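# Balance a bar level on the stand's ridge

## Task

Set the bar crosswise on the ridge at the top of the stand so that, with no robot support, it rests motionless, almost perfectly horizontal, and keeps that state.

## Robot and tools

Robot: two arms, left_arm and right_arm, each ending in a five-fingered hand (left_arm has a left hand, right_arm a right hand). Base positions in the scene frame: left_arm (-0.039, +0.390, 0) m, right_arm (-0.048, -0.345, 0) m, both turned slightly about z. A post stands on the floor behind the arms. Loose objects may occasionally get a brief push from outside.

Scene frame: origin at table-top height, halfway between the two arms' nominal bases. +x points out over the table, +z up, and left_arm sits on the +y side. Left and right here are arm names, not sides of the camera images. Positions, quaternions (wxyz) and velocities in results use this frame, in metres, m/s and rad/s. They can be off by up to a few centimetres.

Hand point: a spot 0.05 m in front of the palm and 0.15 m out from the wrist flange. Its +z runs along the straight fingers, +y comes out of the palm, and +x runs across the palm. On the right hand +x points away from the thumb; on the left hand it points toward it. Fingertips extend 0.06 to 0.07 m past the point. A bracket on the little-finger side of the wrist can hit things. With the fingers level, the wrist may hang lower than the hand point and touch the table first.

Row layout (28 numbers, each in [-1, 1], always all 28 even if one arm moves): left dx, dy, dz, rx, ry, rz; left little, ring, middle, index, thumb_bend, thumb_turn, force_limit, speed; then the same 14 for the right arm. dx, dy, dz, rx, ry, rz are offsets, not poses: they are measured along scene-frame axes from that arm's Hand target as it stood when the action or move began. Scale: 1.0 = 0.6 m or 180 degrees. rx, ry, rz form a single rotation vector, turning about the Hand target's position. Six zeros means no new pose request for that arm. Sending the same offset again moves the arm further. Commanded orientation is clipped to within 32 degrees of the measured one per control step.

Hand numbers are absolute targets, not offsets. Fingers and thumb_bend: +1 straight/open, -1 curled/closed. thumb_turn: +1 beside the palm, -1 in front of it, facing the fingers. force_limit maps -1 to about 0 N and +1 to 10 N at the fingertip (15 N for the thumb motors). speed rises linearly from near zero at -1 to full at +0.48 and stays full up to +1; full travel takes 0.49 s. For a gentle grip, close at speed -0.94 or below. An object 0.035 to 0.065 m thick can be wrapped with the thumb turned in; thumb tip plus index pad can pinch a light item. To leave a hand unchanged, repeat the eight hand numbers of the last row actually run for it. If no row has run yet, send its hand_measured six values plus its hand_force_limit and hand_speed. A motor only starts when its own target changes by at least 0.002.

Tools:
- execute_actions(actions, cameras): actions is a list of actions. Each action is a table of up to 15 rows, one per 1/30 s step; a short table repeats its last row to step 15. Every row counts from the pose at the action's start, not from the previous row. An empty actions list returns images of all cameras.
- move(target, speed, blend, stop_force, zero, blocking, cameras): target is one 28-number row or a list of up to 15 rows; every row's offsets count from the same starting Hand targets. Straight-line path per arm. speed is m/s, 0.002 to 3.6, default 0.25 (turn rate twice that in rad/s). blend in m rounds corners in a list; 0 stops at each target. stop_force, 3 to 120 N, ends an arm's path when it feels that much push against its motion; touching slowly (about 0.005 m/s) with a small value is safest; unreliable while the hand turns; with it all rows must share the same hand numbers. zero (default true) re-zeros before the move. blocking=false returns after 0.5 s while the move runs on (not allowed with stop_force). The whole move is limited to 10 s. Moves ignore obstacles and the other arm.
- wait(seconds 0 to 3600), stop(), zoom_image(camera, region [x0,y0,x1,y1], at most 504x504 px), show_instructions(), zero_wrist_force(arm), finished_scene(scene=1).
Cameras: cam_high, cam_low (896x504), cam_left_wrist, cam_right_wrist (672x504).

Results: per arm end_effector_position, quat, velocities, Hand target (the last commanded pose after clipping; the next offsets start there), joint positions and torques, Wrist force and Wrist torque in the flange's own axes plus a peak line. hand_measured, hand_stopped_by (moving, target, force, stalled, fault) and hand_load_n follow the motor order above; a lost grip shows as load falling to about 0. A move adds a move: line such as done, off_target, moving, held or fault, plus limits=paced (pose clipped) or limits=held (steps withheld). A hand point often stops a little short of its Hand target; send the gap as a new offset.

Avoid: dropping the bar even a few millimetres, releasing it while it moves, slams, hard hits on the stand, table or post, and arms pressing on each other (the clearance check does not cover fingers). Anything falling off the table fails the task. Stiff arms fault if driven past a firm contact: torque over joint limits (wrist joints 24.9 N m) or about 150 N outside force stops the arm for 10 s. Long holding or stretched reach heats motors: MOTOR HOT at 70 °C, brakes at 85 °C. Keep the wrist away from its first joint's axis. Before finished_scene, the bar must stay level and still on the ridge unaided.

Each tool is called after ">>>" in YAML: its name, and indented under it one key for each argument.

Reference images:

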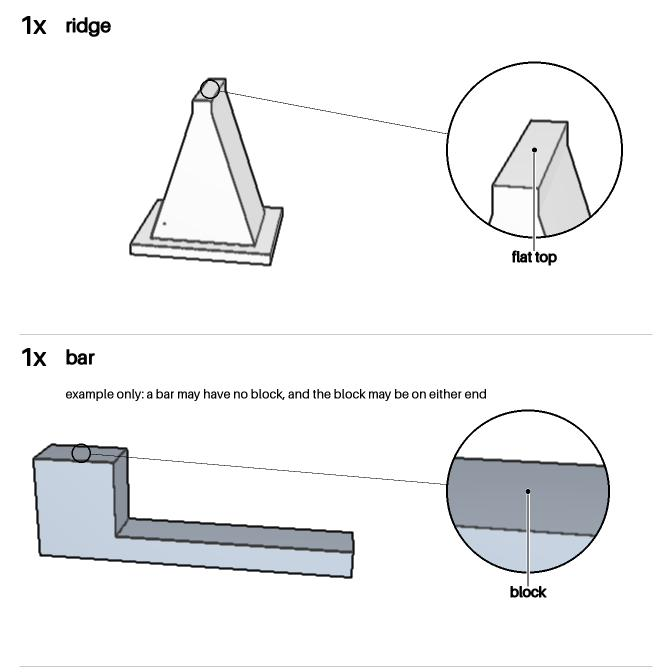

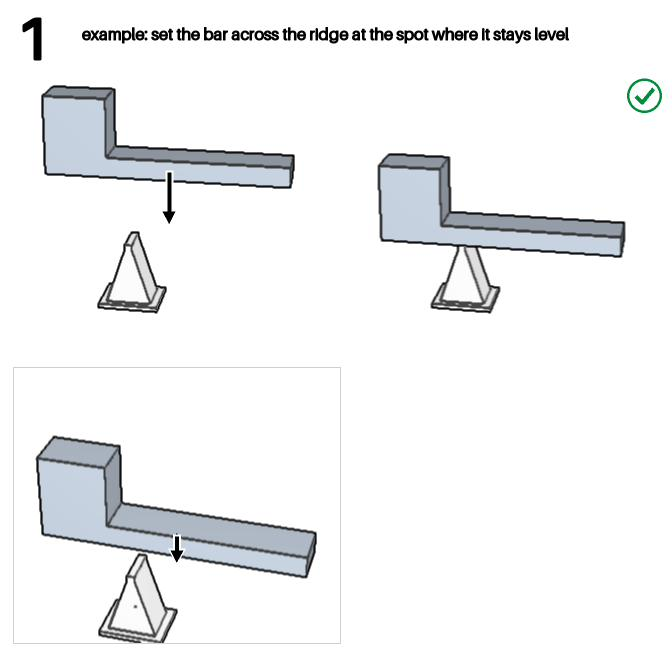

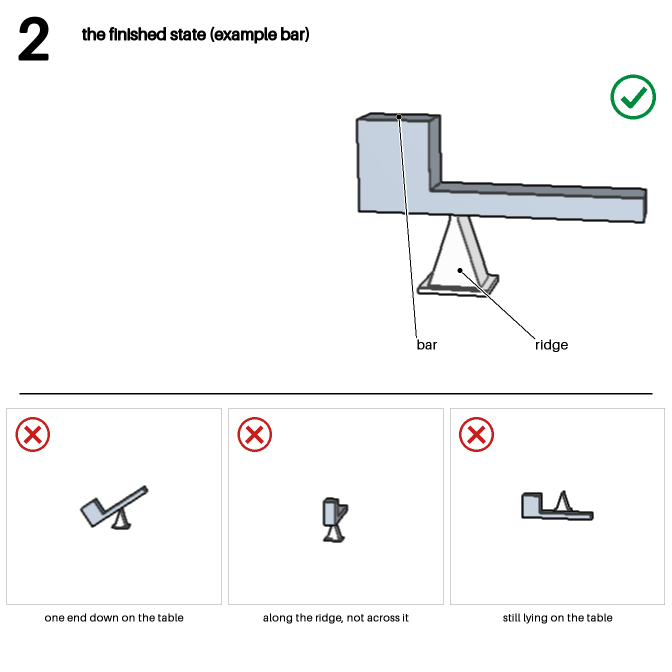

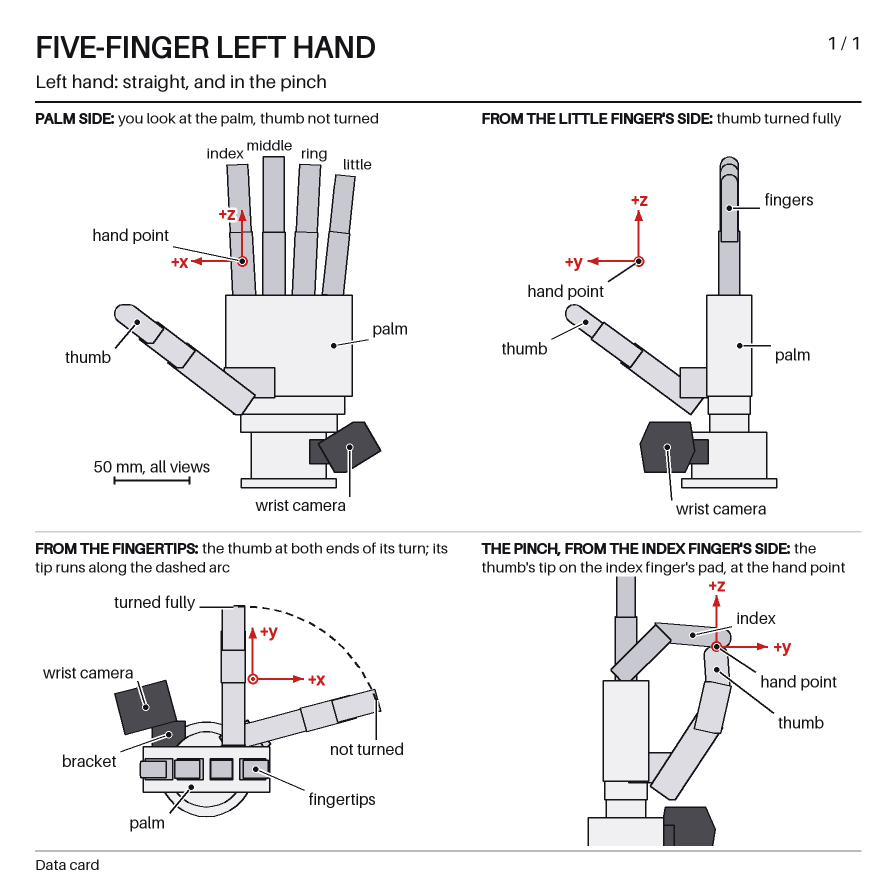

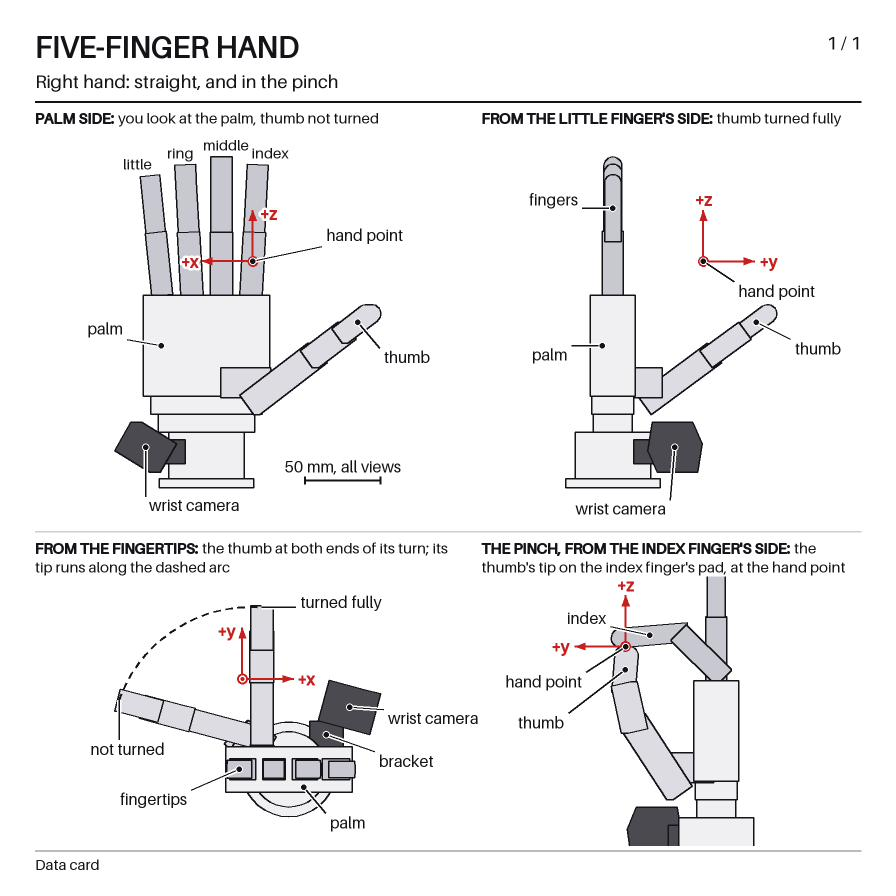

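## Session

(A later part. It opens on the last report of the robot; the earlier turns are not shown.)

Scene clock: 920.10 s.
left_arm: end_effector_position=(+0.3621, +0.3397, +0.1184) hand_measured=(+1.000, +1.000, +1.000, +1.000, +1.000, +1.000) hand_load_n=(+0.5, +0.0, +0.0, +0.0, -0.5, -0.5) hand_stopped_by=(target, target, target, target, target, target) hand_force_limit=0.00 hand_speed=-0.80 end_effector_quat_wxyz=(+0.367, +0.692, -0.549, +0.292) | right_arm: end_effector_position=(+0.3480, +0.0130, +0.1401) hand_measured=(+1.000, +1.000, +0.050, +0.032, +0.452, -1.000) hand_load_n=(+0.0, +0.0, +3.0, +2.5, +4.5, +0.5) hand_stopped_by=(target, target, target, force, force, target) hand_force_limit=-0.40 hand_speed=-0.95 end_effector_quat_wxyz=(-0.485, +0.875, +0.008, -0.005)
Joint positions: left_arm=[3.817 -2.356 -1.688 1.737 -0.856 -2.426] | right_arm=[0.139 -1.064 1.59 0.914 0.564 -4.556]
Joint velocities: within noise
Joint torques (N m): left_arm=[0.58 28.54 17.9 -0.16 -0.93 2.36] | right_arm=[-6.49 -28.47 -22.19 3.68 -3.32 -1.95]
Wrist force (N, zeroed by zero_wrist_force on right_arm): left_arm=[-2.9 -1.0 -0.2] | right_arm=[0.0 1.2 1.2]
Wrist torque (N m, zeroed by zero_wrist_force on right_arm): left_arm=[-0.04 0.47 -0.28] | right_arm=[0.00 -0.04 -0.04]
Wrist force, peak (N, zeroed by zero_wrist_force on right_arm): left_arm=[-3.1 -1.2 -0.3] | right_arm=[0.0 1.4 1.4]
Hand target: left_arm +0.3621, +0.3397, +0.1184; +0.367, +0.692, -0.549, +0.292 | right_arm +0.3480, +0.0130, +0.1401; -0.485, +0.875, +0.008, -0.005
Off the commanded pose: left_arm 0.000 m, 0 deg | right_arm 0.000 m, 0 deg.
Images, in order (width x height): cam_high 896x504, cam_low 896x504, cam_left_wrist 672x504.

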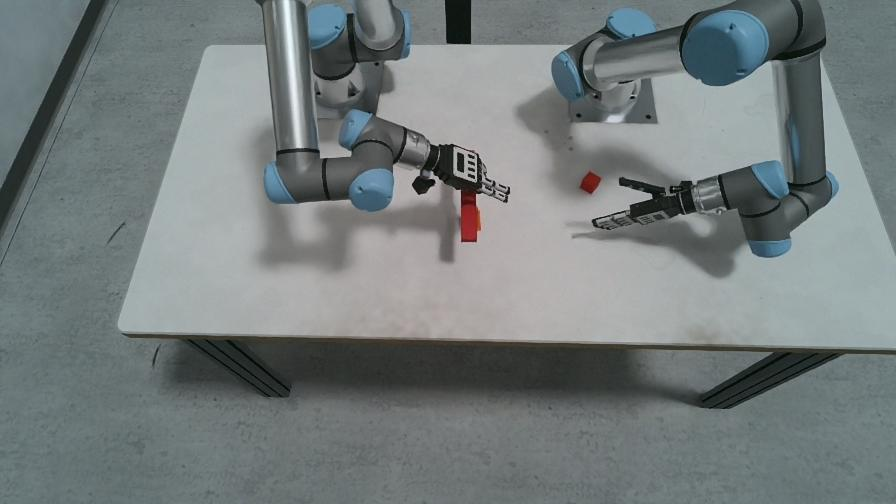

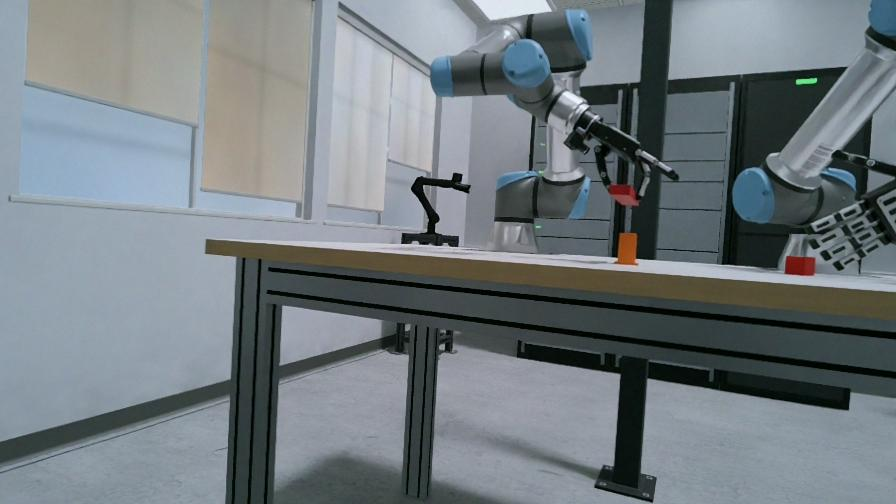

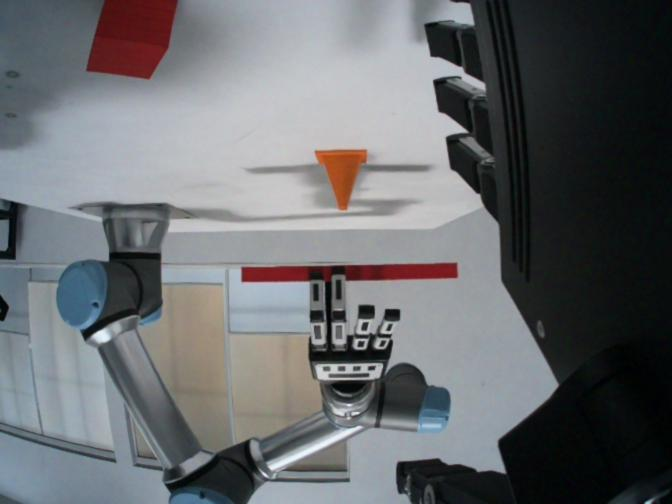

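>>> move:
  target: [0,0,0,0,0,0,1,1,1,1,1,1,0,-0.8, -0.0117,0.0183,-0.07,0,0,0,1,1,0.05,-0.3,0.01,-1,-0.4,-0.95]
  speed: 0.06
  cameras: ["cam_left_wrist","cam_low","cam_high","cam_right_wrist"]

>>> zoom_image:
  camera: "cam_left_wrist"
  region: [220, 130, 480, 290]

>>> zoom_image:
  camera: "cam_low"
  region: [590, 190, 670, 270]

>>> zoom_image:
  camera: "cam_high"
  region: [430, 140, 520, 260]

Scene clock: 947.80 s.
left_arm: end_effector_position=(+0.3621, +0.3397, +0.1184) hand_measured=(+1.000, +1.000, +1.000, +1.000, +1.000, +1.000) hand_load_n=(+0.0, +0.0, +0.0, +0.0, +0.0, +0.0) hand_stopped_by=(target, target, target, target, target, target) hand_force_limit=0.00 hand_speed=-0.80 end_effector_quat_wxyz=(+0.367, +0.692, -0.549, +0.292) | right_arm: end_effector_position=(+0.3408, +0.0240, +0.0981) hand_measured=(+1.000, +1.000, +0.050, +0.032, +0.452, -1.000) hand_load_n=(+0.0, +0.0, +3.0, +2.0, +4.0, +0.5) hand_stopped_by=(target, target, target, force, force, target) hand_force_limit=-0.40 hand_speed=-0.95 end_effector_quat_wxyz=(-0.485, +0.875, +0.008, -0.006)
Joint positions: left_arm=[3.817 -2.356 -1.688 1.737 -0.856 -2.426] | right_arm=[0.165 -1.021 1.635 0.785 0.568 -4.507]
Joint torques (N m): left_arm=[-4.47 29.65 18.98 -0.7 -0.28 2.03] | right_arm=[-8.67 -46.71 -23.48 2.78 -0.52 -2.07]
Wrist force (N, zeroed by zero_wrist_force on right_arm): left_arm=[-3.1 -0.9 0.1] | right_arm=[0.1 1.3 1.2]
Wrist torque (N m, zeroed by zero_wrist_force on right_arm): left_arm=[-0.04 0.50 -0.29] | right_arm=[0.02 -0.07 -0.01]
Wrist force, peak (N, zeroed by zero_wrist_force on right_arm): left_arm=[-3.3 -1.1 -0.3] | right_arm=[0.1 1.8 1.5]
Hand target: left_arm +0.3621, +0.3397, +0.1184; +0.367, +0.692, -0.549, +0.292 | right_arm +0.3410, +0.0240, +0.0981; -0.485, +0.875, +0.008, -0.005
Off the commanded pose: left_arm 0.000 m, 0 deg | right_arm 0.000 m, 0 deg.
move: done

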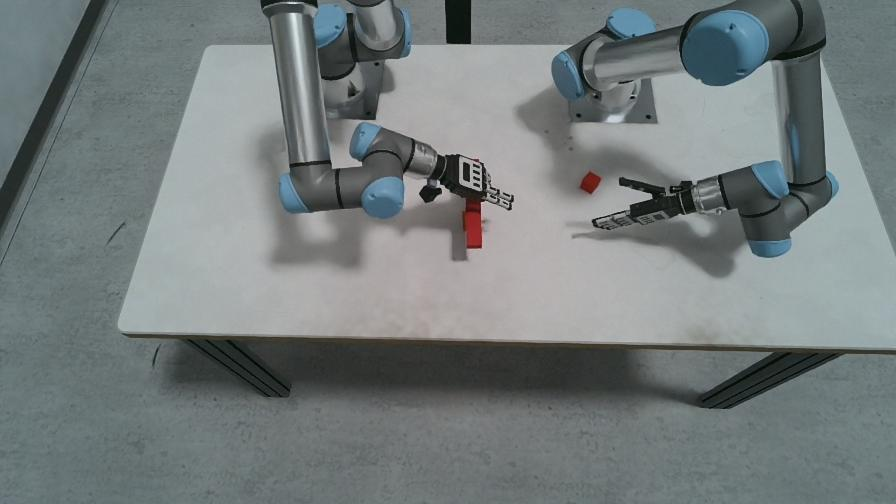

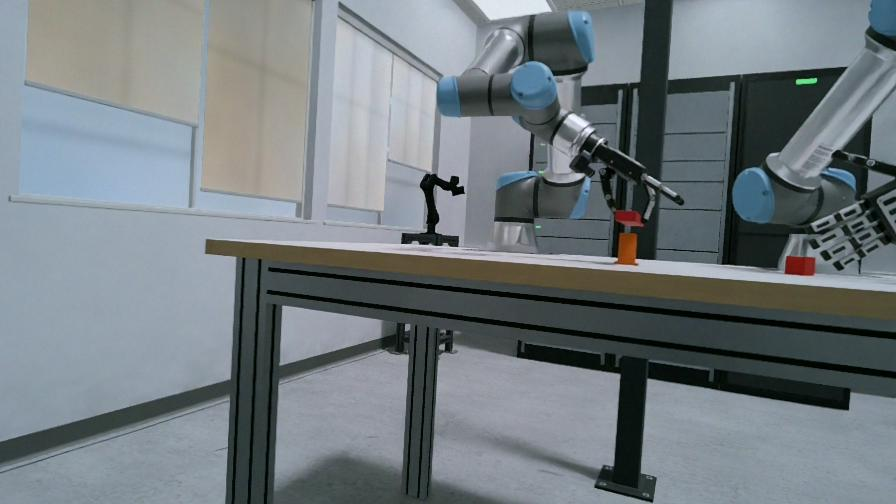

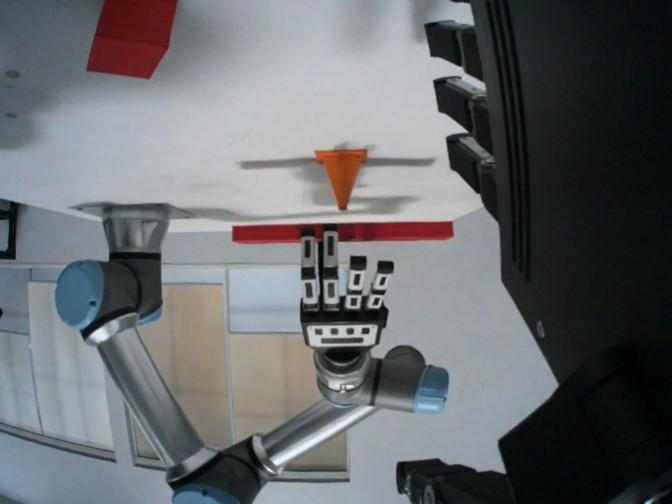

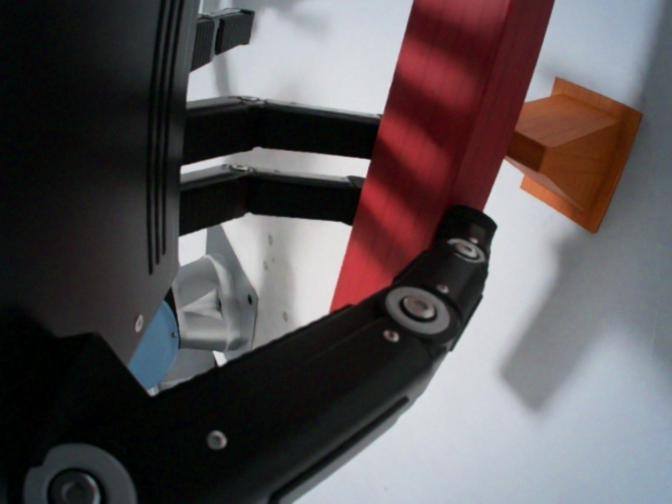

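Scaled by 1.938 from the camera's image (finer frame: 960x720).

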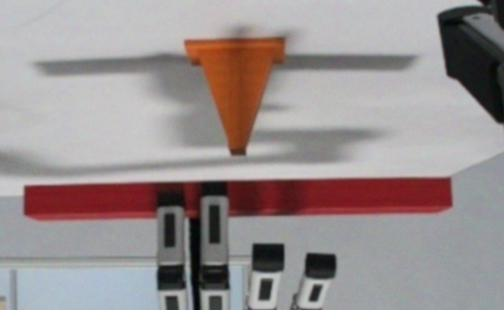

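Scaled by 6.300 from the camera's image (finer frame: 1280x720).

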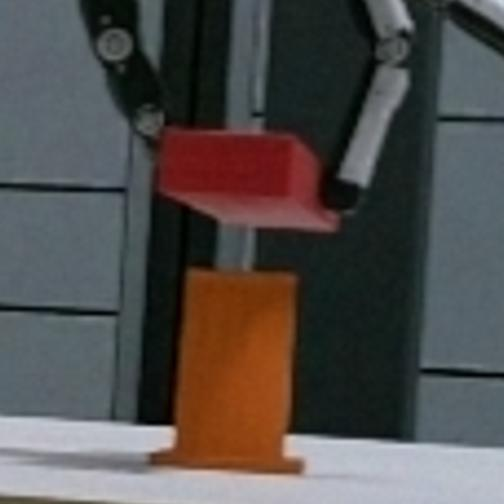

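Scaled by 4.200 from the camera's image (finer frame: 1280x720).

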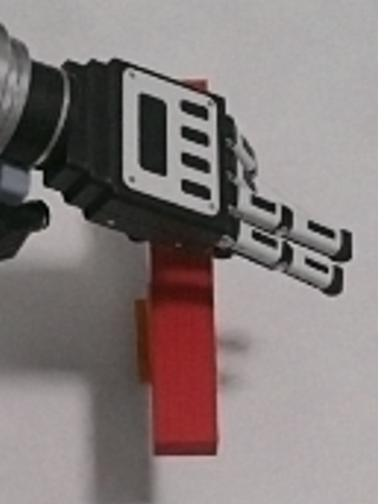

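>>> wait:
  seconds: 0.2
  cameras: ["all"]

Scene clock: 977.57 s.
left_arm: end_effector_position=(+0.3621, +0.3397, +0.1184) hand_measured=(+1.000, +1.000, +1.000, +1.000, +1.000, +1.000) hand_load_n=(+0.0, +0.0, +0.0, +0.0, -0.5, +0.0) hand_stopped_by=(target, target, target, target, target, target) hand_force_limit=0.00 hand_speed=-0.80 end_effector_quat_wxyz=(+0.367, +0.692, -0.549, +0.292) | right_arm: end_effector_position=(+0.3410, +0.0240, +0.0981) hand_measured=(+1.000, +1.000, +0.050, +0.032, +0.452, -1.000) hand_load_n=(+0.0, -0.5, +3.0, +2.0, +4.5, +0.5) hand_stopped_by=(target, target, target, force, force, target) hand_force_limit=-0.40 hand_speed=-0.95 end_effector_quat_wxyz=(-0.485, +0.875, +0.008, -0.005)
Joint positions: left_arm=[3.817 -2.356 -1.688 1.737 -0.856 -2.426] | right_arm=[0.165 -1.021 1.635 0.785 0.568 -4.508]
Joint torques (N m): left_arm=[-5.86 29.23 19.42 -0.49 -0.51 1.43] | right_arm=[-8.27 -46.72 -24.64 0.4 -3.16 -1.85]
Wrist force (N, zeroed by zero_wrist_force on right_arm): left_arm=[-2.6 -0.9 -0.1] | right_arm=[0.1 1.3 1.0]
Wrist torque (N m, zeroed by zero_wrist_force on right_arm): left_arm=[-0.03 0.43 -0.27] | right_arm=[0.03 -0.06 -0.01]
Wrist force, peak (N, zeroed by zero_wrist_force on right_arm): left_arm=[-3.3 -0.9 -0.2] | right_arm=[0.4 1.5 1.0]
Hand target: left_arm +0.3621, +0.3397, +0.1184; +0.367, +0.692, -0.549, +0.292 | right_arm +0.3410, +0.0240, +0.0981; -0.485, +0.875, +0.008, -0.005
Off the commanded pose: left_arm 0.000 m, 0 deg | right_arm 0.000 m, 0 deg.
wait: 0.20 s; at rest from the start

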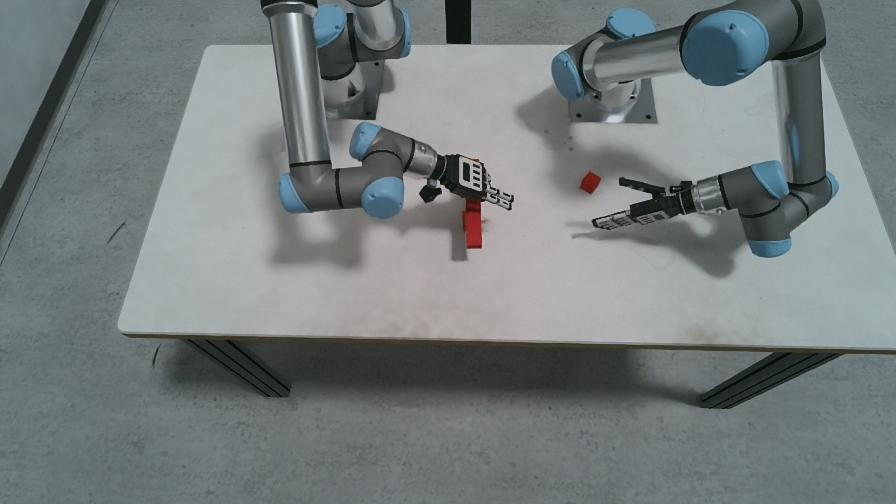

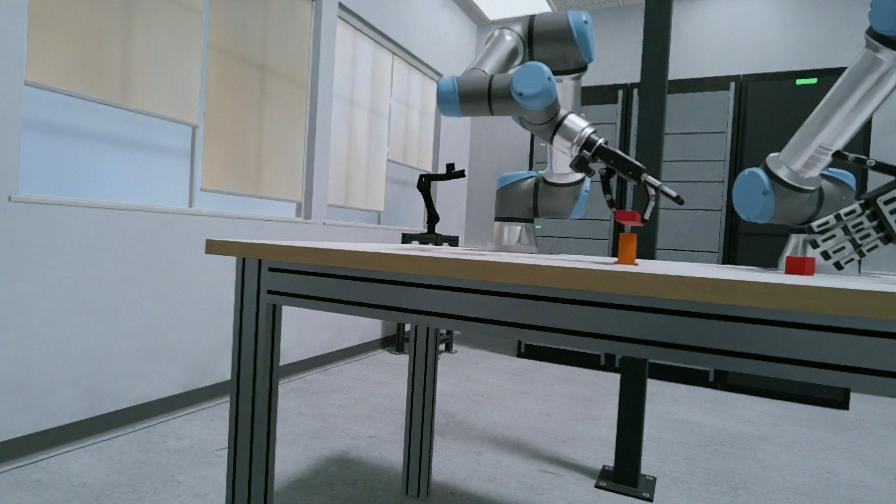

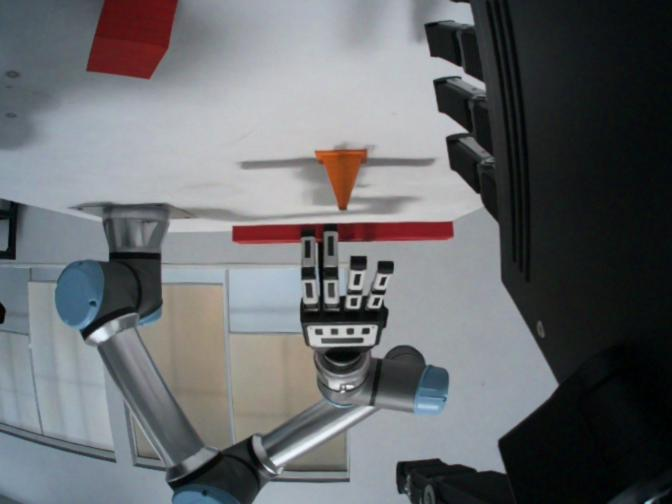

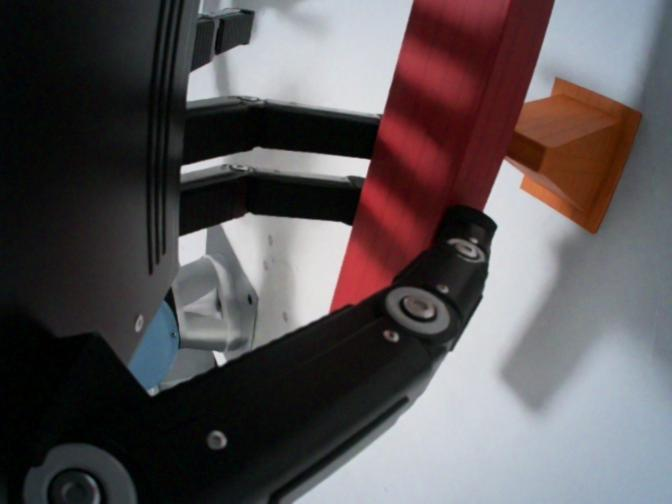

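>>> zoom_image:
  camera: "cam_low"
  region: [600, 195, 660, 275]

>>> zoom_image:
  camera: "cam_high"
  region: [440, 180, 510, 270]

>>> zoom_image:
  camera: "cam_left_wrist"
  region: [220, 130, 480, 290]

>>> zoom_image:
  camera: "cam_right_wrist"
  region: [320, 0, 672, 264]

Scaled by 6.300 from the camera's image (finer frame: 1280x720).

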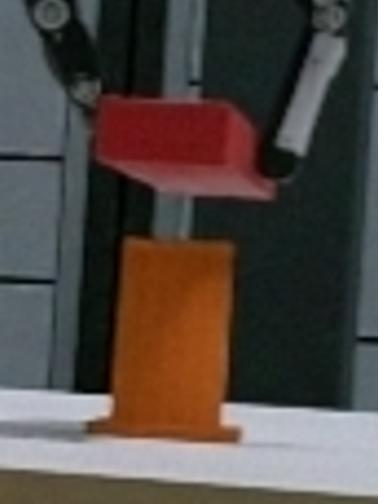

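Scaled by 5.600 from the camera's image (finer frame: 1280x720).

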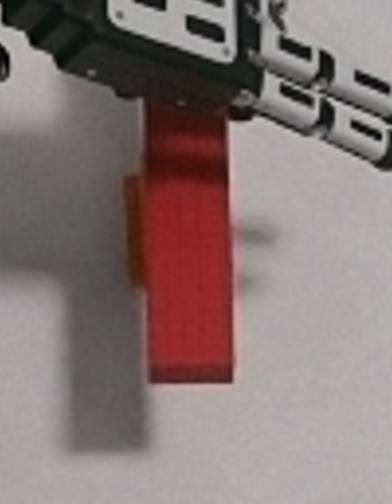

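Scaled by 1.938 from the camera's image (finer frame: 960x720).

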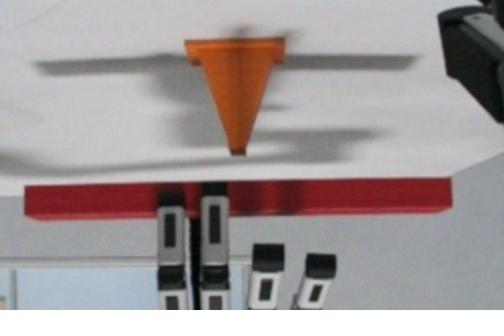

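Scaled by 1.432 from the camera's image (finer frame: 960x720).

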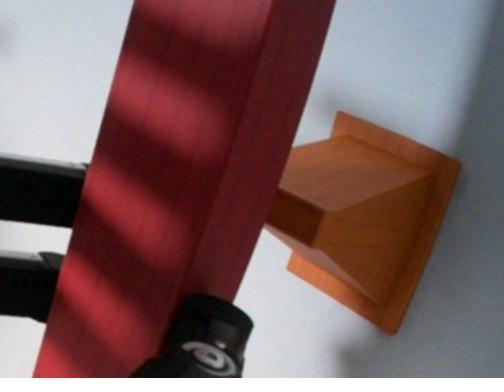

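>>> zoom_image:
  camera: "cam_left_wrist"
  region: [300, 140, 380, 220]

>>> zoom_image:
  camera: "cam_left_wrist"
  region: [225, 210, 285, 250]

>>> zoom_image:
  camera: "cam_left_wrist"
  region: [400, 210, 460, 250]

Scaled by 6.300 from the camera's image (finer frame: 960x720).

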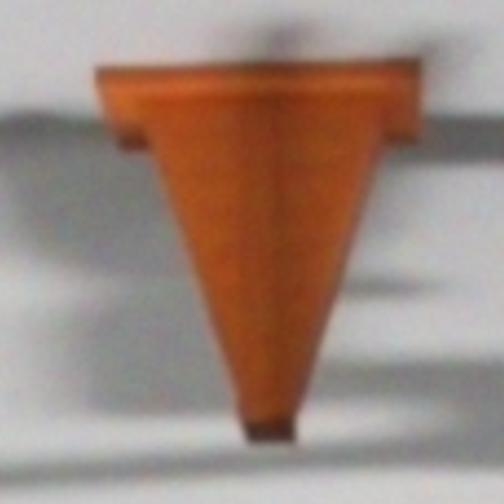

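Scaled by 8.400 from the camera's image (finer frame: 960x720).

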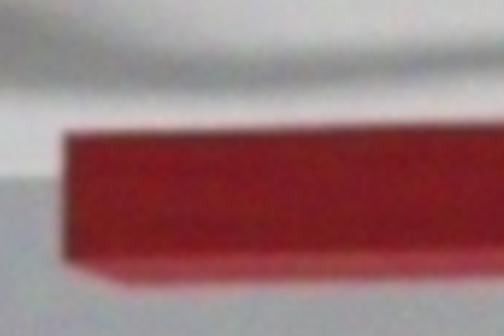

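Scaled by 8.400 from the camera's image (finer frame: 960x720).

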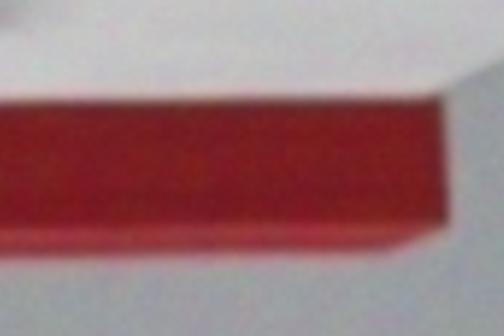

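>>> move:
  target:
    - [0,0,0,0,0,0,1,1,1,1,1,1,0,-0.8,0.00133,-0.0047,0,0,0,0,1,1,0.05,-0.3,0.01,-1,-0.4,-0.95]
    - [0,0,0,0,0,0,1,1,1,1,1,1,0,-0.8,0.00133,-0.0047,-0.0133,0,0,0,1,1,0.05,-0.3,0.01,-1,-0.4,-0.95]
  speed: 0.03
  cameras: ["cam_high","cam_low","cam_left_wrist"]

>>> zoom_image:
  camera: "cam_low"
  region: [600, 195, 660, 275]

>>> zoom_image:
  camera: "cam_left_wrist"
  region: [300, 140, 380, 220]

>>> zoom_image:
  camera: "cam_left_wrist"
  region: [220, 130, 480, 290]

Scene clock: 1038.27 s.
left_arm: end_effector_position=(+0.3621, +0.3397, +0.1184) hand_measured=(+1.000, +1.000, +1.000, +1.000, +1.000, +1.000) hand_load_n=(+0.0, +0.0, -0.5, +0.0, +0.0, +0.0) hand_stopped_by=(target, target, target, target, target, target) hand_force_limit=0.00 hand_speed=-0.80 end_effector_quat_wxyz=(+0.367, +0.692, -0.549, +0.292) | right_arm: end_effector_position=(+0.3417, +0.0212, +0.0900) hand_measured=(+1.000, +1.000, +0.050, +0.032, +0.452, -1.000) hand_load_n=(+0.0, +0.0, +3.0, +2.5, +4.0, +0.5) hand_stopped_by=(target, target, target, force, force, target) hand_force_limit=-0.40 hand_speed=-0.95 end_effector_quat_wxyz=(-0.485, +0.875, +0.008, -0.005) end_effector_velocity=(-0.002, +0.000, +0.002) end_effector_angular_velocity=(+0.000, +0.005, +0.001)
Joint positions: left_arm=[3.817 -2.356 -1.688 1.737 -0.856 -2.426] | right_arm=[0.159 -1.009 1.643 0.775 0.567 -4.519]
Joint velocities: left_arm=[within noise] | right_arm=[0 -0.002 0.001 0.007 -0.001 0]
Joint torques (N m): left_arm=[-5.4 30.05 20.12 -0.48 0.36 1.46] | right_arm=[10.61 -47.33 -21.03 3.87 0.05 1.91]
Wrist force (N, zeroed by zero_wrist_force on right_arm): left_arm=[-3.0 -0.7 0.0] | right_arm=[0.1 1.1 0.9]
Wrist torque (N m, zeroed by zero_wrist_force on right_arm): left_arm=[-0.02 0.49 -0.29] | right_arm=[0.01 -0.07 -0.14]
Wrist force, peak (N, zeroed by zero_wrist_force on right_arm): left_arm=[-3.1 -1.1 0.1] | right_arm=[0.0 1.6 1.1]
Hand target: left_arm +0.3621, +0.3397, +0.1184; +0.367, +0.692, -0.549, +0.292 | right_arm +0.3418, +0.0212, +0.0902; -0.485, +0.875, +0.008, -0.005
Off the commanded pose: left_arm 0.000 m, 0 deg | right_arm 0.000 m, 0 deg.
move: done

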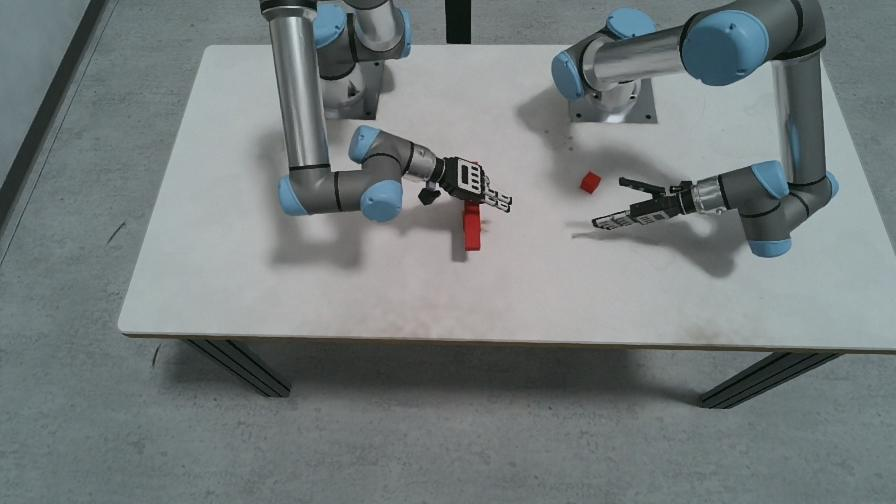

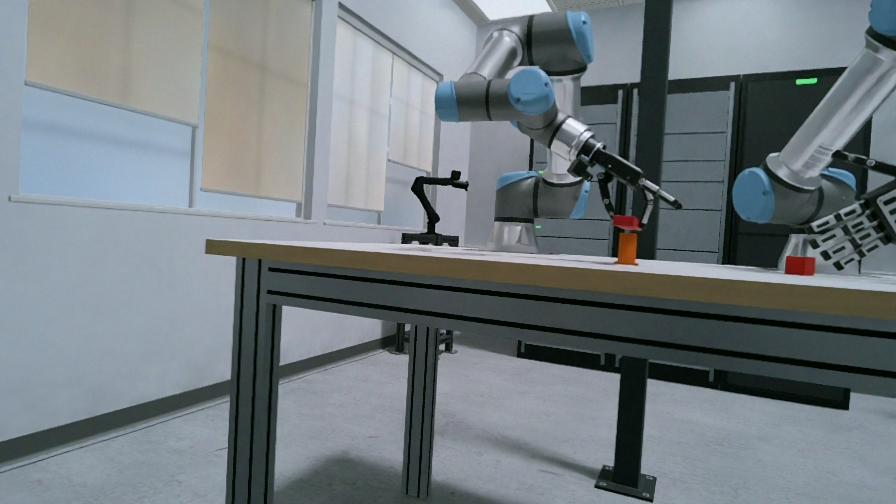

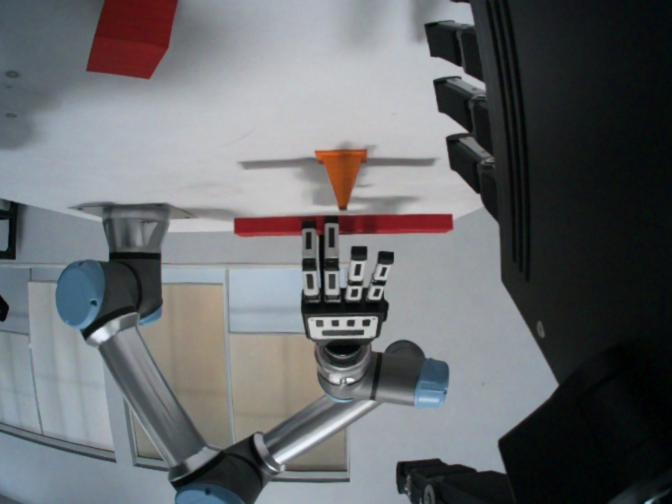

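Scaled by 6.300 from the camera's image (finer frame: 1280x720).

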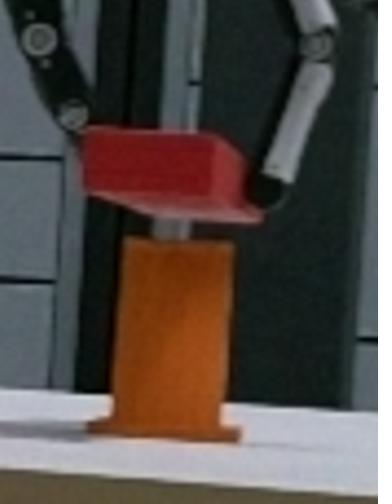

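Scaled by 6.300 from the camera's image (finer frame: 960x720).

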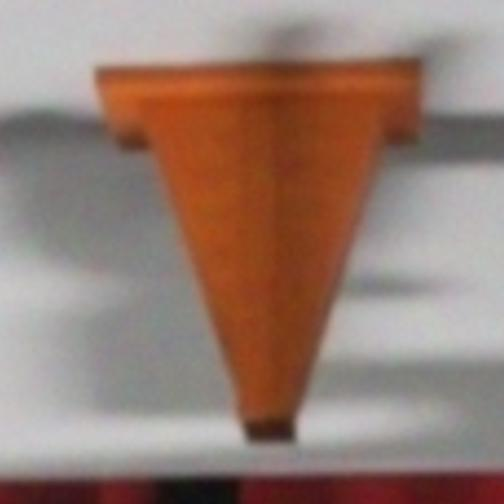

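Scaled by 1.938 from the camera's image (finer frame: 960x720).

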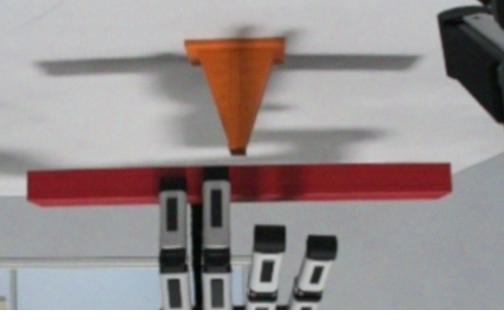

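>>> move:
  target: [0,0,0,0,0,0,1,1,1,1,1,1,0,-0.8,0,0,-0.0167,0,0,0,1,1,0.05,-0.3,0.01,-1,-0.4,-0.95]
  speed: 0.006
  stop_force: 3
  cameras: ["cam_high","cam_low","cam_left_wrist"]

>>> zoom_image:
  camera: "cam_low"
  region: [600, 195, 660, 275]

>>> zoom_image:
  camera: "cam_left_wrist"
  region: [220, 130, 480, 290]

Scene clock: 1051.20 s.
left_arm: end_effector_position=(+0.3621, +0.3397, +0.1184) hand_measured=(+1.000, +1.000, +1.000, +1.000, +1.000, +1.000) hand_load_n=(+0.0, +0.0, +0.0, +0.0, +0.0, +0.0) hand_stopped_by=(target, target, target, target, target, target) hand_force_limit=0.00 hand_speed=-0.80 end_effector_quat_wxyz=(+0.367, +0.692, -0.549, +0.292) | right_arm: end_effector_position=(+0.3418, +0.0212, +0.0807) hand_measured=(+1.000, +1.000, +0.050, +0.032, +0.452, -1.000) hand_load_n=(+0.0, +0.0, +3.0, +2.5, +4.5, +0.5) hand_stopped_by=(target, target, target, force, force, target) hand_force_limit=-0.40 hand_speed=-0.95 end_effector_quat_wxyz=(-0.485, +0.875, +0.008, -0.005)
Joint positions: left_arm=[3.817 -2.356 -1.688 1.737 -0.856 -2.426] | right_arm=[0.159 -0.996 1.65 0.755 0.567 -4.519]
Joint torques (N m): left_arm=[-6.51 31.9 19.43 -0.25 0.74 0.77] | right_arm=[9.59 -46.48 -23.85 3.91 0.49 -0.06]
Wrist force (N, zeroed by zero_wrist_force on right_arm): left_arm=[-3.0 -1.2 -0.3] | right_arm=[-0.2 0.5 0.3]
Wrist torque (N m, zeroed by zero_wrist_force on right_arm): left_arm=[-0.05 0.47 -0.28] | right_arm=[0.03 -0.02 -0.17]
Wrist force, peak (N, zeroed by zero_wrist_force on right_arm): left_arm=[-3.2 -1.3 -0.1] | right_arm=[-0.4 -2.2 -0.7]
Hand target: left_arm +0.3621, +0.3397, +0.1184; +0.367, +0.692, -0.549, +0.292 | right_arm +0.3418, +0.0212, +0.0807; -0.485, +0.875, +0.008, -0.005 (not the last commanded pose)
Off the commanded pose: left_arm 0.000 m, 0 deg | right_arm 0.001 m, 0 deg.
move: contact (right_arm)

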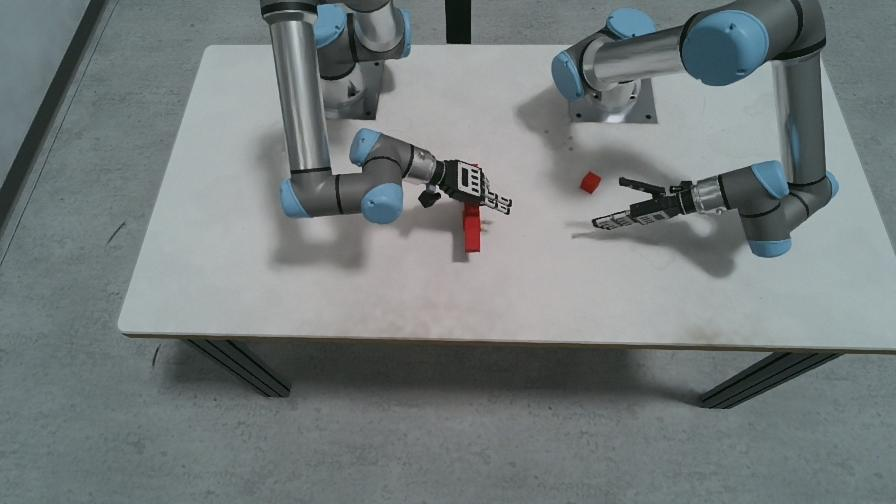

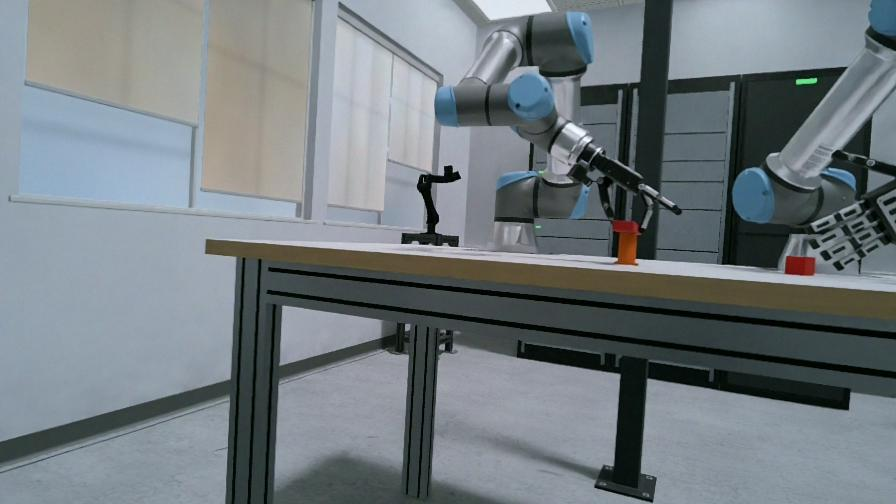

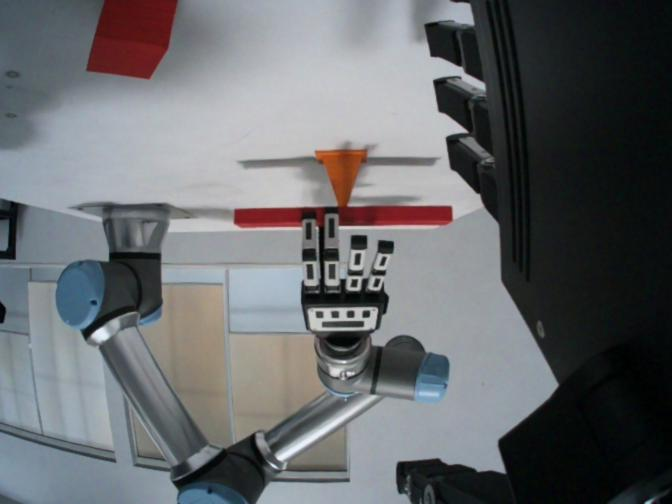

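Scaled by 6.300 from the camera's image (finer frame: 1280x720).

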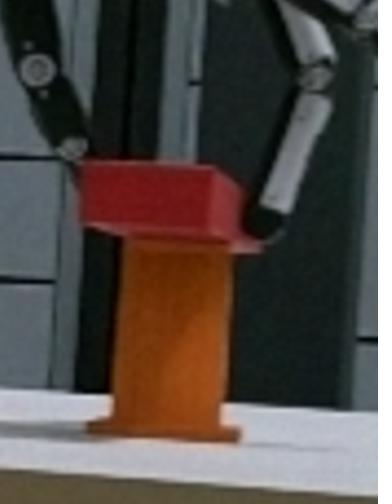

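Scaled by 1.938 from the camera's image (finer frame: 960x720).

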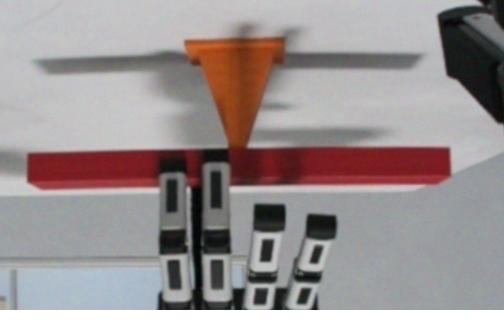

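>>> zoom_image:
  camera: "cam_left_wrist"
  region: [225, 195, 285, 235]

>>> zoom_image:
  camera: "cam_left_wrist"
  region: [400, 195, 460, 235]

>>> zoom_image:
  camera: "cam_left_wrist"
  region: [310, 190, 370, 230]

Scaled by 8.400 from the camera's image (finer frame: 960x720).

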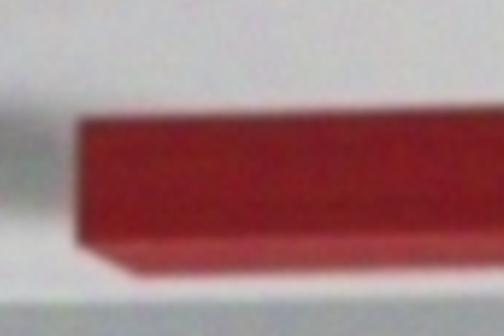

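Scaled by 8.400 from the camera's image (finer frame: 960x720).

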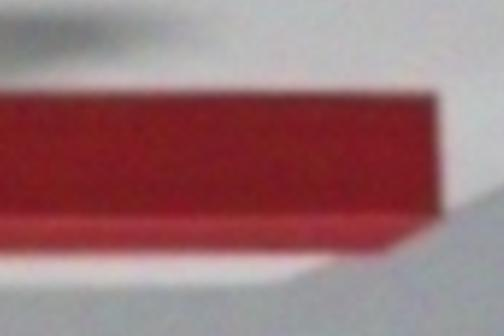

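Scaled by 8.400 from the camera's image (finer frame: 960x720).

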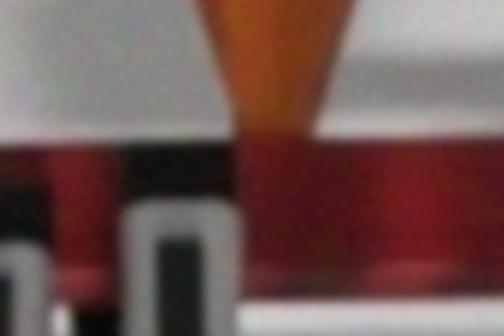

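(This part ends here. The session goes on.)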